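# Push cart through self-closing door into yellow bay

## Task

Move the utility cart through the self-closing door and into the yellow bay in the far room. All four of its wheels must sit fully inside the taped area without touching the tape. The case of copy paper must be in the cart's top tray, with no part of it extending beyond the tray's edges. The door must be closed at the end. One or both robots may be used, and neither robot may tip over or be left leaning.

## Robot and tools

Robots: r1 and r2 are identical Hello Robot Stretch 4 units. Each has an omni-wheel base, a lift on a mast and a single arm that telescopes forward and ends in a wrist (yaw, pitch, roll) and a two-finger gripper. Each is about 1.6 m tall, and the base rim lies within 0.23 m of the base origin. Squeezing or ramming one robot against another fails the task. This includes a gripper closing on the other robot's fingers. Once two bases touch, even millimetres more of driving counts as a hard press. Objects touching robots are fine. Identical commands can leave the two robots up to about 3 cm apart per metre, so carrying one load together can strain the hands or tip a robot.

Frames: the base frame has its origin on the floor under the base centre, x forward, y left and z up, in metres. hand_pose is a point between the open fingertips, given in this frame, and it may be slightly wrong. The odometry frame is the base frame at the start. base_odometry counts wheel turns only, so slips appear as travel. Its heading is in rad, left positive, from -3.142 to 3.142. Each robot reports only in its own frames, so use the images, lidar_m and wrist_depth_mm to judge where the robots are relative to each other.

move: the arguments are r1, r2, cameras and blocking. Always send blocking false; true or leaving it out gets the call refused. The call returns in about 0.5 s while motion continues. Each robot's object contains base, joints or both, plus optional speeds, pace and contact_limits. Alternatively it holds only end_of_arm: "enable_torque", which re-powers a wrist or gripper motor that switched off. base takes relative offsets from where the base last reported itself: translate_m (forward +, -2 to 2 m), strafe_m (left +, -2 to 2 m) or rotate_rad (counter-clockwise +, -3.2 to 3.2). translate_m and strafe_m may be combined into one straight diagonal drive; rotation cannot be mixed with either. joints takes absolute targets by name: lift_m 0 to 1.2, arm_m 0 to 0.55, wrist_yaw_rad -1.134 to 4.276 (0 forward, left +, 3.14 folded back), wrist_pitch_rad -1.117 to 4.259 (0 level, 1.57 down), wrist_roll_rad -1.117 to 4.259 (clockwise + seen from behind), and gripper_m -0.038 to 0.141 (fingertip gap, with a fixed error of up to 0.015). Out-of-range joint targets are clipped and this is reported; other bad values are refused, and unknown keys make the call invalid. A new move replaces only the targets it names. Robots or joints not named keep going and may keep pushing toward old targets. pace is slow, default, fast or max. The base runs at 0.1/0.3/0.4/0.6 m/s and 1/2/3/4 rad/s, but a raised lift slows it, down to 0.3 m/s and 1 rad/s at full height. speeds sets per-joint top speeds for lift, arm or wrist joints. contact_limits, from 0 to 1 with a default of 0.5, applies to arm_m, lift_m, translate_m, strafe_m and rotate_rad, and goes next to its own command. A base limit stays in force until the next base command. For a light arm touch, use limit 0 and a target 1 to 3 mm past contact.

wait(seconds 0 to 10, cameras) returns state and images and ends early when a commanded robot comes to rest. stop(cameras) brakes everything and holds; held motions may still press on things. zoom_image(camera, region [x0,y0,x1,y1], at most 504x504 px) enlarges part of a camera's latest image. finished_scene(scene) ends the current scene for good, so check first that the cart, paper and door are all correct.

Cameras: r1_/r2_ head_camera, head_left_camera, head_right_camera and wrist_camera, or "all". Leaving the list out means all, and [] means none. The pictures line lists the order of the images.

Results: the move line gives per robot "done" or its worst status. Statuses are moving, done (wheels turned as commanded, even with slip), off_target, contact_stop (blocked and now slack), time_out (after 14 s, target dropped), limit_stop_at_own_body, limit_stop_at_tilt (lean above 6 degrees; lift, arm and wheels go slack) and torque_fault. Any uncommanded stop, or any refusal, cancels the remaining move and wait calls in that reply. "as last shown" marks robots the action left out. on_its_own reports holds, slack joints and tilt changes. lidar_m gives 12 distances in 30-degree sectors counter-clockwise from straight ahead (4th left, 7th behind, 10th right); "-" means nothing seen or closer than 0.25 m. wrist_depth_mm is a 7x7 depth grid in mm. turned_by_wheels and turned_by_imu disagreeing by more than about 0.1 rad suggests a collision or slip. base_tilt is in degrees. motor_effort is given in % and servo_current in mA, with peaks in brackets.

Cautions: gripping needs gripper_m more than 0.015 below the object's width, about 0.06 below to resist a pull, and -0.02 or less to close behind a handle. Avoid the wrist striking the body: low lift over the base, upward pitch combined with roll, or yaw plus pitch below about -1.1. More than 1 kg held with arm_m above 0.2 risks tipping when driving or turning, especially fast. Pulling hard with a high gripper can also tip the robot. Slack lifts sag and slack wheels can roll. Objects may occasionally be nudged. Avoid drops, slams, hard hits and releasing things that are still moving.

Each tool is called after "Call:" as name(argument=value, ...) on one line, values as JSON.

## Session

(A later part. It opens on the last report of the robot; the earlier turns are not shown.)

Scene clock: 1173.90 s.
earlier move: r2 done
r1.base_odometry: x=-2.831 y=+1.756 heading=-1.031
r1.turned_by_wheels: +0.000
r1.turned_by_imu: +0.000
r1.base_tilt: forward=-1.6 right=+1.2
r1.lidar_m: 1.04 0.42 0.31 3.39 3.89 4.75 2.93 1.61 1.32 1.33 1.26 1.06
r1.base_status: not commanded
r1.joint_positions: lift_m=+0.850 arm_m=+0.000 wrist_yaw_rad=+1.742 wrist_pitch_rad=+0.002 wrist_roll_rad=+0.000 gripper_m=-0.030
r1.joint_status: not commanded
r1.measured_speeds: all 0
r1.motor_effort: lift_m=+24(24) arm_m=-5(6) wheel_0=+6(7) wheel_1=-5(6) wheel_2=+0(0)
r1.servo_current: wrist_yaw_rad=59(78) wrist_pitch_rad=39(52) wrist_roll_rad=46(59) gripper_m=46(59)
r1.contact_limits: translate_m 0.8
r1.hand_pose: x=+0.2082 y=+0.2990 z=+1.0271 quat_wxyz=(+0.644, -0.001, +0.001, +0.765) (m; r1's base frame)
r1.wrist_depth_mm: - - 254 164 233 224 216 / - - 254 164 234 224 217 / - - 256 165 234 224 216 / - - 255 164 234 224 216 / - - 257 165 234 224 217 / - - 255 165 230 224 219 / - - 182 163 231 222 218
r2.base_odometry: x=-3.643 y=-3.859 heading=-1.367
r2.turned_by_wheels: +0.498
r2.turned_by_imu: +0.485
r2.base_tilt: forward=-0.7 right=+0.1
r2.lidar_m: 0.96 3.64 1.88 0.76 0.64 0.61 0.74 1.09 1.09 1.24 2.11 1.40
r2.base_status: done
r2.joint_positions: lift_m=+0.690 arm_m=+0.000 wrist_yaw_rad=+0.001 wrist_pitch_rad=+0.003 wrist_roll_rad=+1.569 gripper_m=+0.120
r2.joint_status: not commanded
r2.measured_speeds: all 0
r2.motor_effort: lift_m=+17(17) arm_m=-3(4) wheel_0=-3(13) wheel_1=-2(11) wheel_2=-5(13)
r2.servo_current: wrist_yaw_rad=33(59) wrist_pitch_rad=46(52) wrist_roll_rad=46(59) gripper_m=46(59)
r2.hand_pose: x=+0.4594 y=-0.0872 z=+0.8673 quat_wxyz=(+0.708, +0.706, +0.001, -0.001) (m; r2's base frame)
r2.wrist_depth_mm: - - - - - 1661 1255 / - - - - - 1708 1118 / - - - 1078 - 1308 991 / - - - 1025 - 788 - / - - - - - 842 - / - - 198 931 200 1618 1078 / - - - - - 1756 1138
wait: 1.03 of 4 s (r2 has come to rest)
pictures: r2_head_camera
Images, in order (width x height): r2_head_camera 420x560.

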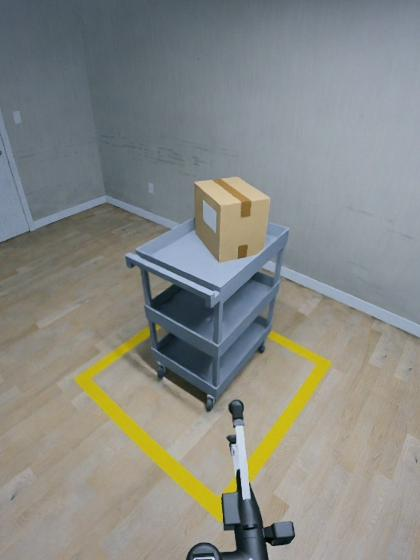

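Call:
zoom_image(camera="r2_head_camera", region=[230, 300, 340, 410])

Call:
zoom_image(camera="r2_head_camera", region=[110, 160, 310, 320])

Scaled by 4.582 from the camera's 420x560 image, which has a finer 1200x1600 frame.

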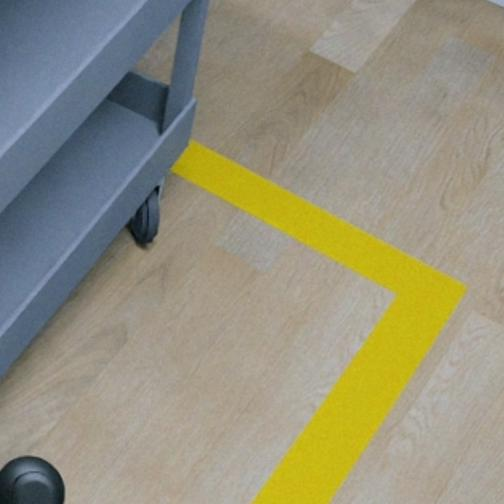

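Scaled by 2.520 from the camera's 420x560 image, which has a finer 1200x1600 frame.

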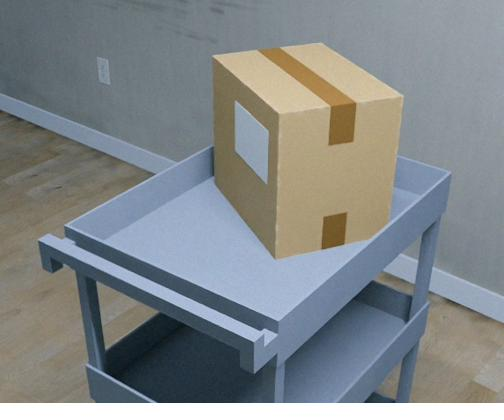

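Call:
move(r1={"joints":{"gripper_m":0.1}}, blocking=false, cameras=[])

Call:
wait(seconds=1.5, cameras=["r1_head_left_camera"])

Call:
move(r1={"base":{"strafe_m":-0.15},"pace":"slow"}, blocking=false, cameras=[])

Call:
wait(seconds=8, cameras=["r1_head_left_camera","r2_head_right_camera"])

Call:
wait(seconds=5, cameras=["r1_head_left_camera","r2_head_right_camera","r2_head_left_camera"])

Scene clock: 1190.63 s.
move: r1 moving
r1.base_odometry: x=-2.831 y=+1.756 heading=-1.031
r1.turned_by_wheels: +0.000
r1.turned_by_imu: +0.000
r1.base_tilt: forward=-1.6 right=+1.3
r1.lidar_m: 1.05 0.42 0.30 3.38 3.86 4.74 2.92 1.61 1.34 1.33 1.29 1.05
r1.base_status: not commanded
r1.joint_positions: lift_m=+0.850 arm_m=+0.000 wrist_yaw_rad=+1.742 wrist_pitch_rad=+0.002 wrist_roll_rad=+0.000 gripper_m=-0.004
r1.joint_status: gripper_m moving
r1.measured_speeds: all 0
r1.motor_effort: lift_m=+24(24) arm_m=-5(6) wheel_0=+6(7) wheel_1=-5(6) wheel_2=+0(0)
r1.servo_current: wrist_yaw_rad=59(72) wrist_pitch_rad=39(46) wrist_roll_rad=46(52) gripper_m=65(65)
r1.contact_limits: translate_m 0.8
r1.hand_pose: x=+0.2082 y=+0.2990 z=+1.0271 quat_wxyz=(+0.644, -0.001, +0.001, +0.765) (m; r1's base frame)
r1.wrist_depth_mm: - - 259 170 238 228 219 / - - 262 170 238 228 221 / - - 260 169 238 228 222 / - - 263 169 239 229 221 / - - 263 170 240 228 222 / - - 262 170 236 230 223 / - - 258 167 236 225 223
r2: as last shown
r2.turned_by_wheels: +0.000
r2.turned_by_imu: +0.000
r2.lidar_m: 0.95 3.63 1.89 0.76 0.62 0.61 0.72 1.08 1.08 1.24 2.08 1.40
r2.motor_effort: lift_m=+17(17) arm_m=-3(4) wheel_0=-3(4) wheel_1=-1(2) wheel_2=-5(5)
r2.servo_current: wrist_yaw_rad=46(52) wrist_pitch_rad=39(46) wrist_roll_rad=52(52) gripper_m=46(59)
r2.wrist_depth_mm: - - - - - 1708 1229 / - - - - - 1708 1138 / - - - 1078 - 1308 991 / - - - 1042 - 788 - / - - - - - 842 - / - - 198 946 200 1537 1098 / - - - - - 1756 1138
pictures: none
No camera images: "cameras" was empty.

Scene clock: 1192.13 s.
earlier move: r1 done
r1.base_odometry: x=-2.832 y=+1.756 heading=-1.031
r1.turned_by_wheels: +0.000
r1.turned_by_imu: +0.000
r1.base_tilt: forward=-1.6 right=+1.3
r1.lidar_m: 1.05 0.69 0.52 3.37 3.84 4.73 2.95 1.60 1.34 1.33 1.26 1.05
r1.base_status: not commanded
r1.joint_positions: lift_m=+0.850 arm_m=+0.000 wrist_yaw_rad=+1.748 wrist_pitch_rad=+0.002 wrist_roll_rad=+0.000 gripper_m=+0.100
r1.joint_status: all done
r1.measured_speeds: all 0
r1.motor_effort: lift_m=+24(24) arm_m=-5(6) wheel_0=+2(7) wheel_1=-2(6) wheel_2=+0(0)
r1.servo_current: wrist_yaw_rad=65(72) wrist_pitch_rad=33(46) wrist_roll_rad=52(65) gripper_m=39(91)
r1.contact_limits: translate_m 0.8
r1.hand_pose: x=+0.2063 y=+0.2993 z=+1.0271 quat_wxyz=(+0.642, -0.001, +0.001, +0.767) (m; r1's base frame)
r1.wrist_depth_mm: - - - - 452 418 394 / - - - - 452 427 389 / - - - - 449 427 394 / - - - - 449 427 392 / - - - - 407 427 394 / - - 214 - 197 415 394 / - - - 145 455 430 397
r2.base_odometry: x=-3.643 y=-3.859 heading=-1.367
r2.turned_by_wheels: +0.000
r2.turned_by_imu: +0.000
r2.base_tilt: forward=-0.7 right=+0.0
r2.lidar_m: 0.95 3.62 1.88 0.75 0.62 0.62 0.75 1.09 1.11 1.25 2.14 1.38
r2.base_status: not commanded
r2.joint_positions: lift_m=+0.690 arm_m=+0.000 wrist_yaw_rad=+0.001 wrist_pitch_rad=+0.003 wrist_roll_rad=+1.569 gripper_m=+0.120
r2.joint_status: not commanded
r2.measured_speeds: all 0
r2.motor_effort: lift_m=+17(17) arm_m=-3(4) wheel_0=-3(4) wheel_1=-2(2) wheel_2=-5(5)
r2.servo_current: wrist_yaw_rad=39(52) wrist_pitch_rad=46(46) wrist_roll_rad=39(52) gripper_m=52(59)
r2.hand_pose: x=+0.4594 y=-0.0872 z=+0.8673 quat_wxyz=(+0.708, +0.706, +0.001, -0.001) (m; r2's base frame)
r2.wrist_depth_mm: - - - - - 1661 1229 / - - - - - 1756 1098 / - - - 1098 - 1308 991 / - - - 1025 - 798 - / - - - - - 842 - / - - 198 931 200 1537 1078 / - - - - - 1756 1160
wait: 1.50 s; at rest by 1.47 s
pictures: r1_head_left_camera
Images, in order (width x height): r1_head_left_camera 420x672.

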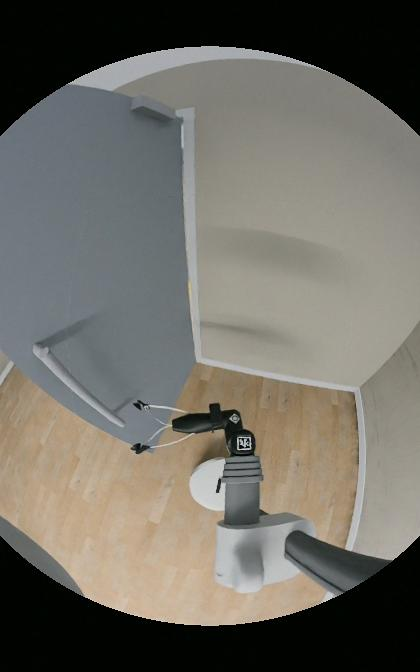

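Scene clock: 1192.63 s.
move: r1 moving
r1.base_odometry: x=-2.844 y=+1.749 heading=-1.031
r1.turned_by_wheels: +0.000
r1.turned_by_imu: +0.000
r1.base_tilt: forward=-1.6 right=+1.3
r1.lidar_m: 1.05 0.80 0.70 3.41 3.90 4.74 2.90 1.60 1.33 1.32 1.25 1.06
r1.base_status: strafe_m moving
r1.joint_positions: lift_m=+0.850 arm_m=+0.000 wrist_yaw_rad=+1.748 wrist_pitch_rad=+0.002 wrist_roll_rad=+0.000 gripper_m=+0.100
r1.joint_status: not commanded
r1.measured_speeds: translate_m=+0.000 strafe_m=-0.056 rotate_rad=+0.000 lift_m=+0.000 arm_m=+0.000 wrist_yaw_rad=+0.000 wrist_pitch_rad=+0.000 wrist_roll_rad=+0.000
r1.motor_effort: lift_m=+24(24) arm_m=-5(5) wheel_0=+6(8) wheel_1=-4(8) wheel_2=+0(1)
r1.servo_current: wrist_yaw_rad=46(59) wrist_pitch_rad=39(46) wrist_roll_rad=52(65) gripper_m=39(46)
r1.hand_pose: x=+0.2063 y=+0.2993 z=+1.0271 quat_wxyz=(+0.642, -0.001, +0.001, +0.767) (m; r1's base frame)
r1.wrist_depth_mm: - - - - - 539 504 / - - - - - 544 504 / - - - - - 549 504 / - - - - - 554 504 / - - - - - 549 504 / - - 214 - 198 539 508 / - - - 145 544 535 504
r2: as last shown
r2.base_tilt: forward=-0.8 right=+0.0
r2.lidar_m: 0.94 3.63 1.89 0.77 0.63 0.63 0.73 1.09 1.09 1.27 2.12 1.37
r2.motor_effort: lift_m=+17(17) arm_m=-4(4) wheel_0=-3(4) wheel_1=-2(2) wheel_2=-5(5)
r2.servo_current: wrist_yaw_rad=52(59) wrist_pitch_rad=39(46) wrist_roll_rad=39(52) gripper_m=46(52)
r2.wrist_depth_mm: - - - - - 1708 1229 / - - - - - 1708 1118 / - - - 1060 - 1281 991 / - - - 1025 - 778 - / - - - - - 831 - / - - 198 931 200 1537 1098 / - - - - - 1808 1138
pictures: none
No camera images: "cameras" was empty.

Scene clock: 1194.77 s.
earlier move: r1 done
r1.base_odometry: x=-2.960 y=+1.679 heading=-1.031
r1.turned_by_wheels: +0.000
r1.turned_by_imu: -0.001
r1.base_tilt: forward=-1.6 right=+1.3
r1.lidar_m: 1.02 1.17 1.36 3.53 4.01 4.77 2.61 1.41 1.19 1.18 1.24 1.03
r1.base_status: done
r1.joint_positions: lift_m=+0.850 arm_m=+0.000 wrist_yaw_rad=+1.748 wrist_pitch_rad=+0.002 wrist_roll_rad=+0.000 gripper_m=+0.100
r1.joint_status: not commanded
r1.measured_speeds: all 0
r1.motor_effort: lift_m=+24(24) arm_m=-5(5) wheel_0=+2(8) wheel_1=-2(8) wheel_2=+0(1)
r1.servo_current: wrist_yaw_rad=33(65) wrist_pitch_rad=39(52) wrist_roll_rad=52(72) gripper_m=39(52)
r1.hand_pose: x=+0.2063 y=+0.2993 z=+1.0271 quat_wxyz=(+0.642, -0.001, +0.001, +0.767) (m; r1's base frame)
r1.wrist_depth_mm: - - - - - - - / - - - - - - - / - - - - - - 1118 / - - - - - - - / - - - - - - 1118 / - - 215 - 198 - - / - - - 145 - - -
r2.base_odometry: x=-3.643 y=-3.859 heading=-1.367
r2.turned_by_wheels: +0.000
r2.turned_by_imu: +0.000
r2.base_tilt: forward=-0.7 right=+0.1
r2.lidar_m: 0.96 3.65 1.90 0.77 0.63 0.62 0.75 1.11 1.09 1.26 2.10 1.35
r2.base_status: not commanded
r2.joint_positions: lift_m=+0.690 arm_m=+0.000 wrist_yaw_rad=+0.001 wrist_pitch_rad=+0.003 wrist_roll_rad=+1.569 gripper_m=+0.120
r2.joint_status: not commanded
r2.measured_speeds: all 0
r2.motor_effort: lift_m=+17(17) arm_m=-4(4) wheel_0=-3(4) wheel_1=-2(2) wheel_2=-5(5)
r2.servo_current: wrist_yaw_rad=46(59) wrist_pitch_rad=46(46) wrist_roll_rad=39(59) gripper_m=52(59)
r2.hand_pose: x=+0.4594 y=-0.0872 z=+0.8673 quat_wxyz=(+0.708, +0.706, +0.001, -0.001) (m; r2's base frame)
r2.wrist_depth_mm: - - - - - 1618 1255 / - - - - - 1708 1118 / - - - 1098 - 1308 976 / - - - 1025 - 778 - / - - - - - 842 - / - - 198 931 200 1499 1098 / - - - - - 1808 1138
wait: 2.13 of 8 s (r1 has come to rest)
pictures: r1_head_left_camera, r2_head_right_camera
Images, in order (width x height): r1_head_left_camera 420x672, r2_head_right_camera 420x672.

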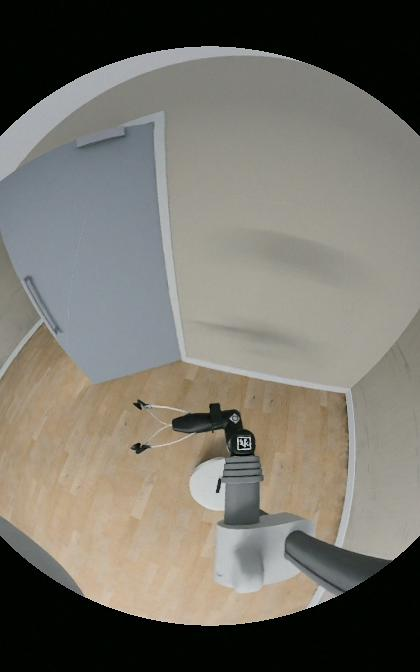

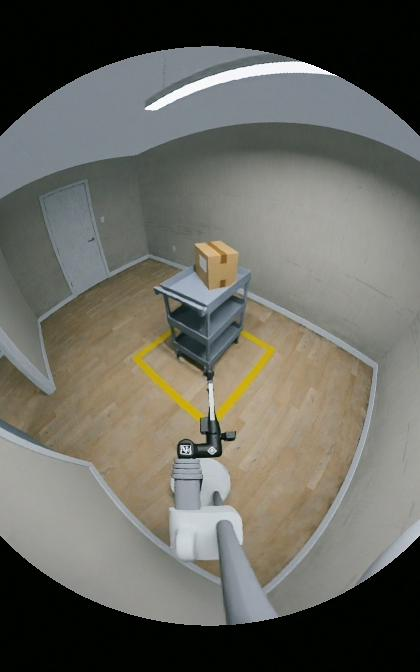

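Scene clock: 1199.77 s.
r1.base_odometry: x=-2.960 y=+1.679 heading=-1.031
r1.turned_by_wheels: +0.000
r1.turned_by_imu: +0.000
r1.base_tilt: forward=-1.6 right=+1.2
r1.lidar_m: 1.02 1.16 1.85 3.51 4.02 4.78 2.58 1.42 1.19 1.17 1.22 1.04
r1.base_status: done
r1.joint_positions: lift_m=+0.850 arm_m=+0.000 wrist_yaw_rad=+1.748 wrist_pitch_rad=+0.002 wrist_roll_rad=+0.000 gripper_m=+0.100
r1.joint_status: not commanded
r1.measured_speeds: all 0
r1.motor_effort: lift_m=+24(24) arm_m=-5(5) wheel_0=+2(8) wheel_1=-2(8) wheel_2=+0(1)
r1.servo_current: wrist_yaw_rad=52(65) wrist_pitch_rad=46(52) wrist_roll_rad=39(72) gripper_m=46(52)
r1.hand_pose: x=+0.2063 y=+0.2993 z=+1.0271 quat_wxyz=(+0.642, -0.001, +0.001, +0.767) (m; r1's base frame)
r1.wrist_depth_mm: - - - - - - - / - - - - - - - / - - - - - - - / - - - - - - - / - - - - - - - / - - 214 - 198 - - / - - - 145 - - -
r2.base_odometry: x=-3.643 y=-3.859 heading=-1.367
r2.turned_by_wheels: +0.000
r2.turned_by_imu: +0.001
r2.base_tilt: forward=-0.7 right=+0.0
r2.lidar_m: 0.94 3.61 1.58 0.78 0.62 0.63 0.72 1.09 1.08 1.24 2.12 1.41
r2.base_status: not commanded
r2.joint_positions: lift_m=+0.690 arm_m=+0.000 wrist_yaw_rad=+0.001 wrist_pitch_rad=+0.003 wrist_roll_rad=+1.569 gripper_m=+0.120
r2.joint_status: not commanded
r2.measured_speeds: all 0
r2.motor_effort: lift_m=+17(17) arm_m=-3(4) wheel_0=-3(4) wheel_1=-2(2) wheel_2=-5(5)
r2.servo_current: wrist_yaw_rad=46(59) wrist_pitch_rad=39(46) wrist_roll_rad=46(59) gripper_m=52(59)
r2.hand_pose: x=+0.4594 y=-0.0872 z=+0.8673 quat_wxyz=(+0.708, +0.706, +0.001, -0.001) (m; r2's base frame)
r2.wrist_depth_mm: - - - - - 1756 1255 / - - - - - 1661 1138 / - - - 1098 - 1336 1008 / - - - 1042 - 778 - / - - - - - 842 - / - - 198 946 200 1499 1078 / - - - - - 1756 1138
wait: 5.00 s; at rest by 0.27 s
pictures: r1_head_left_camera, r2_head_left_camera, r2_head_right_camera
Images, in order (width x height): r1_head_left_camera 420x672, r2_head_left_camera 420x672, r2_head_right_camera 420x672.

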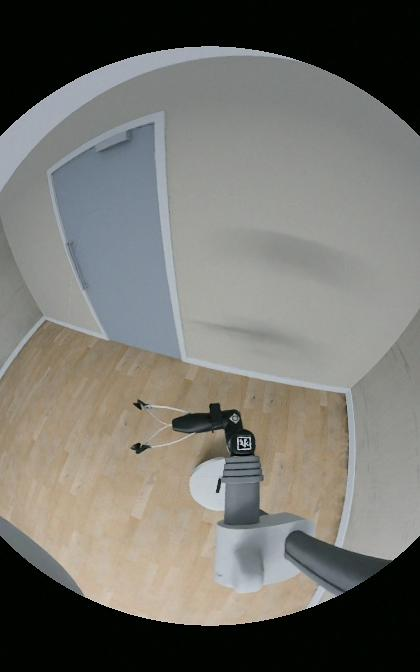

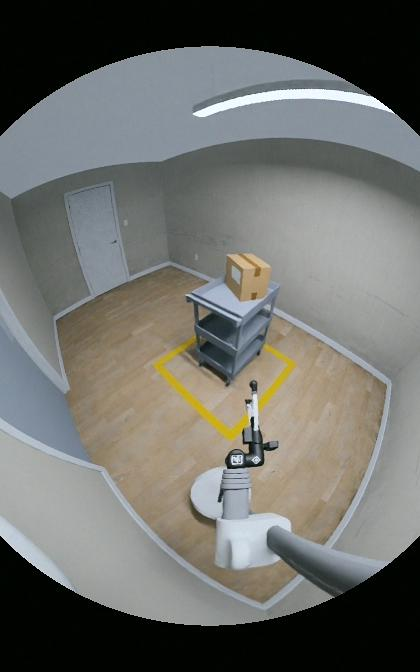

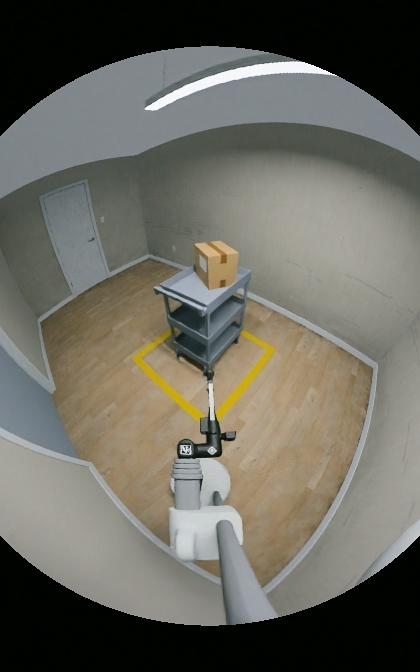

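Call:
finished_scene(scene=1)

The scene is finished: the task was done.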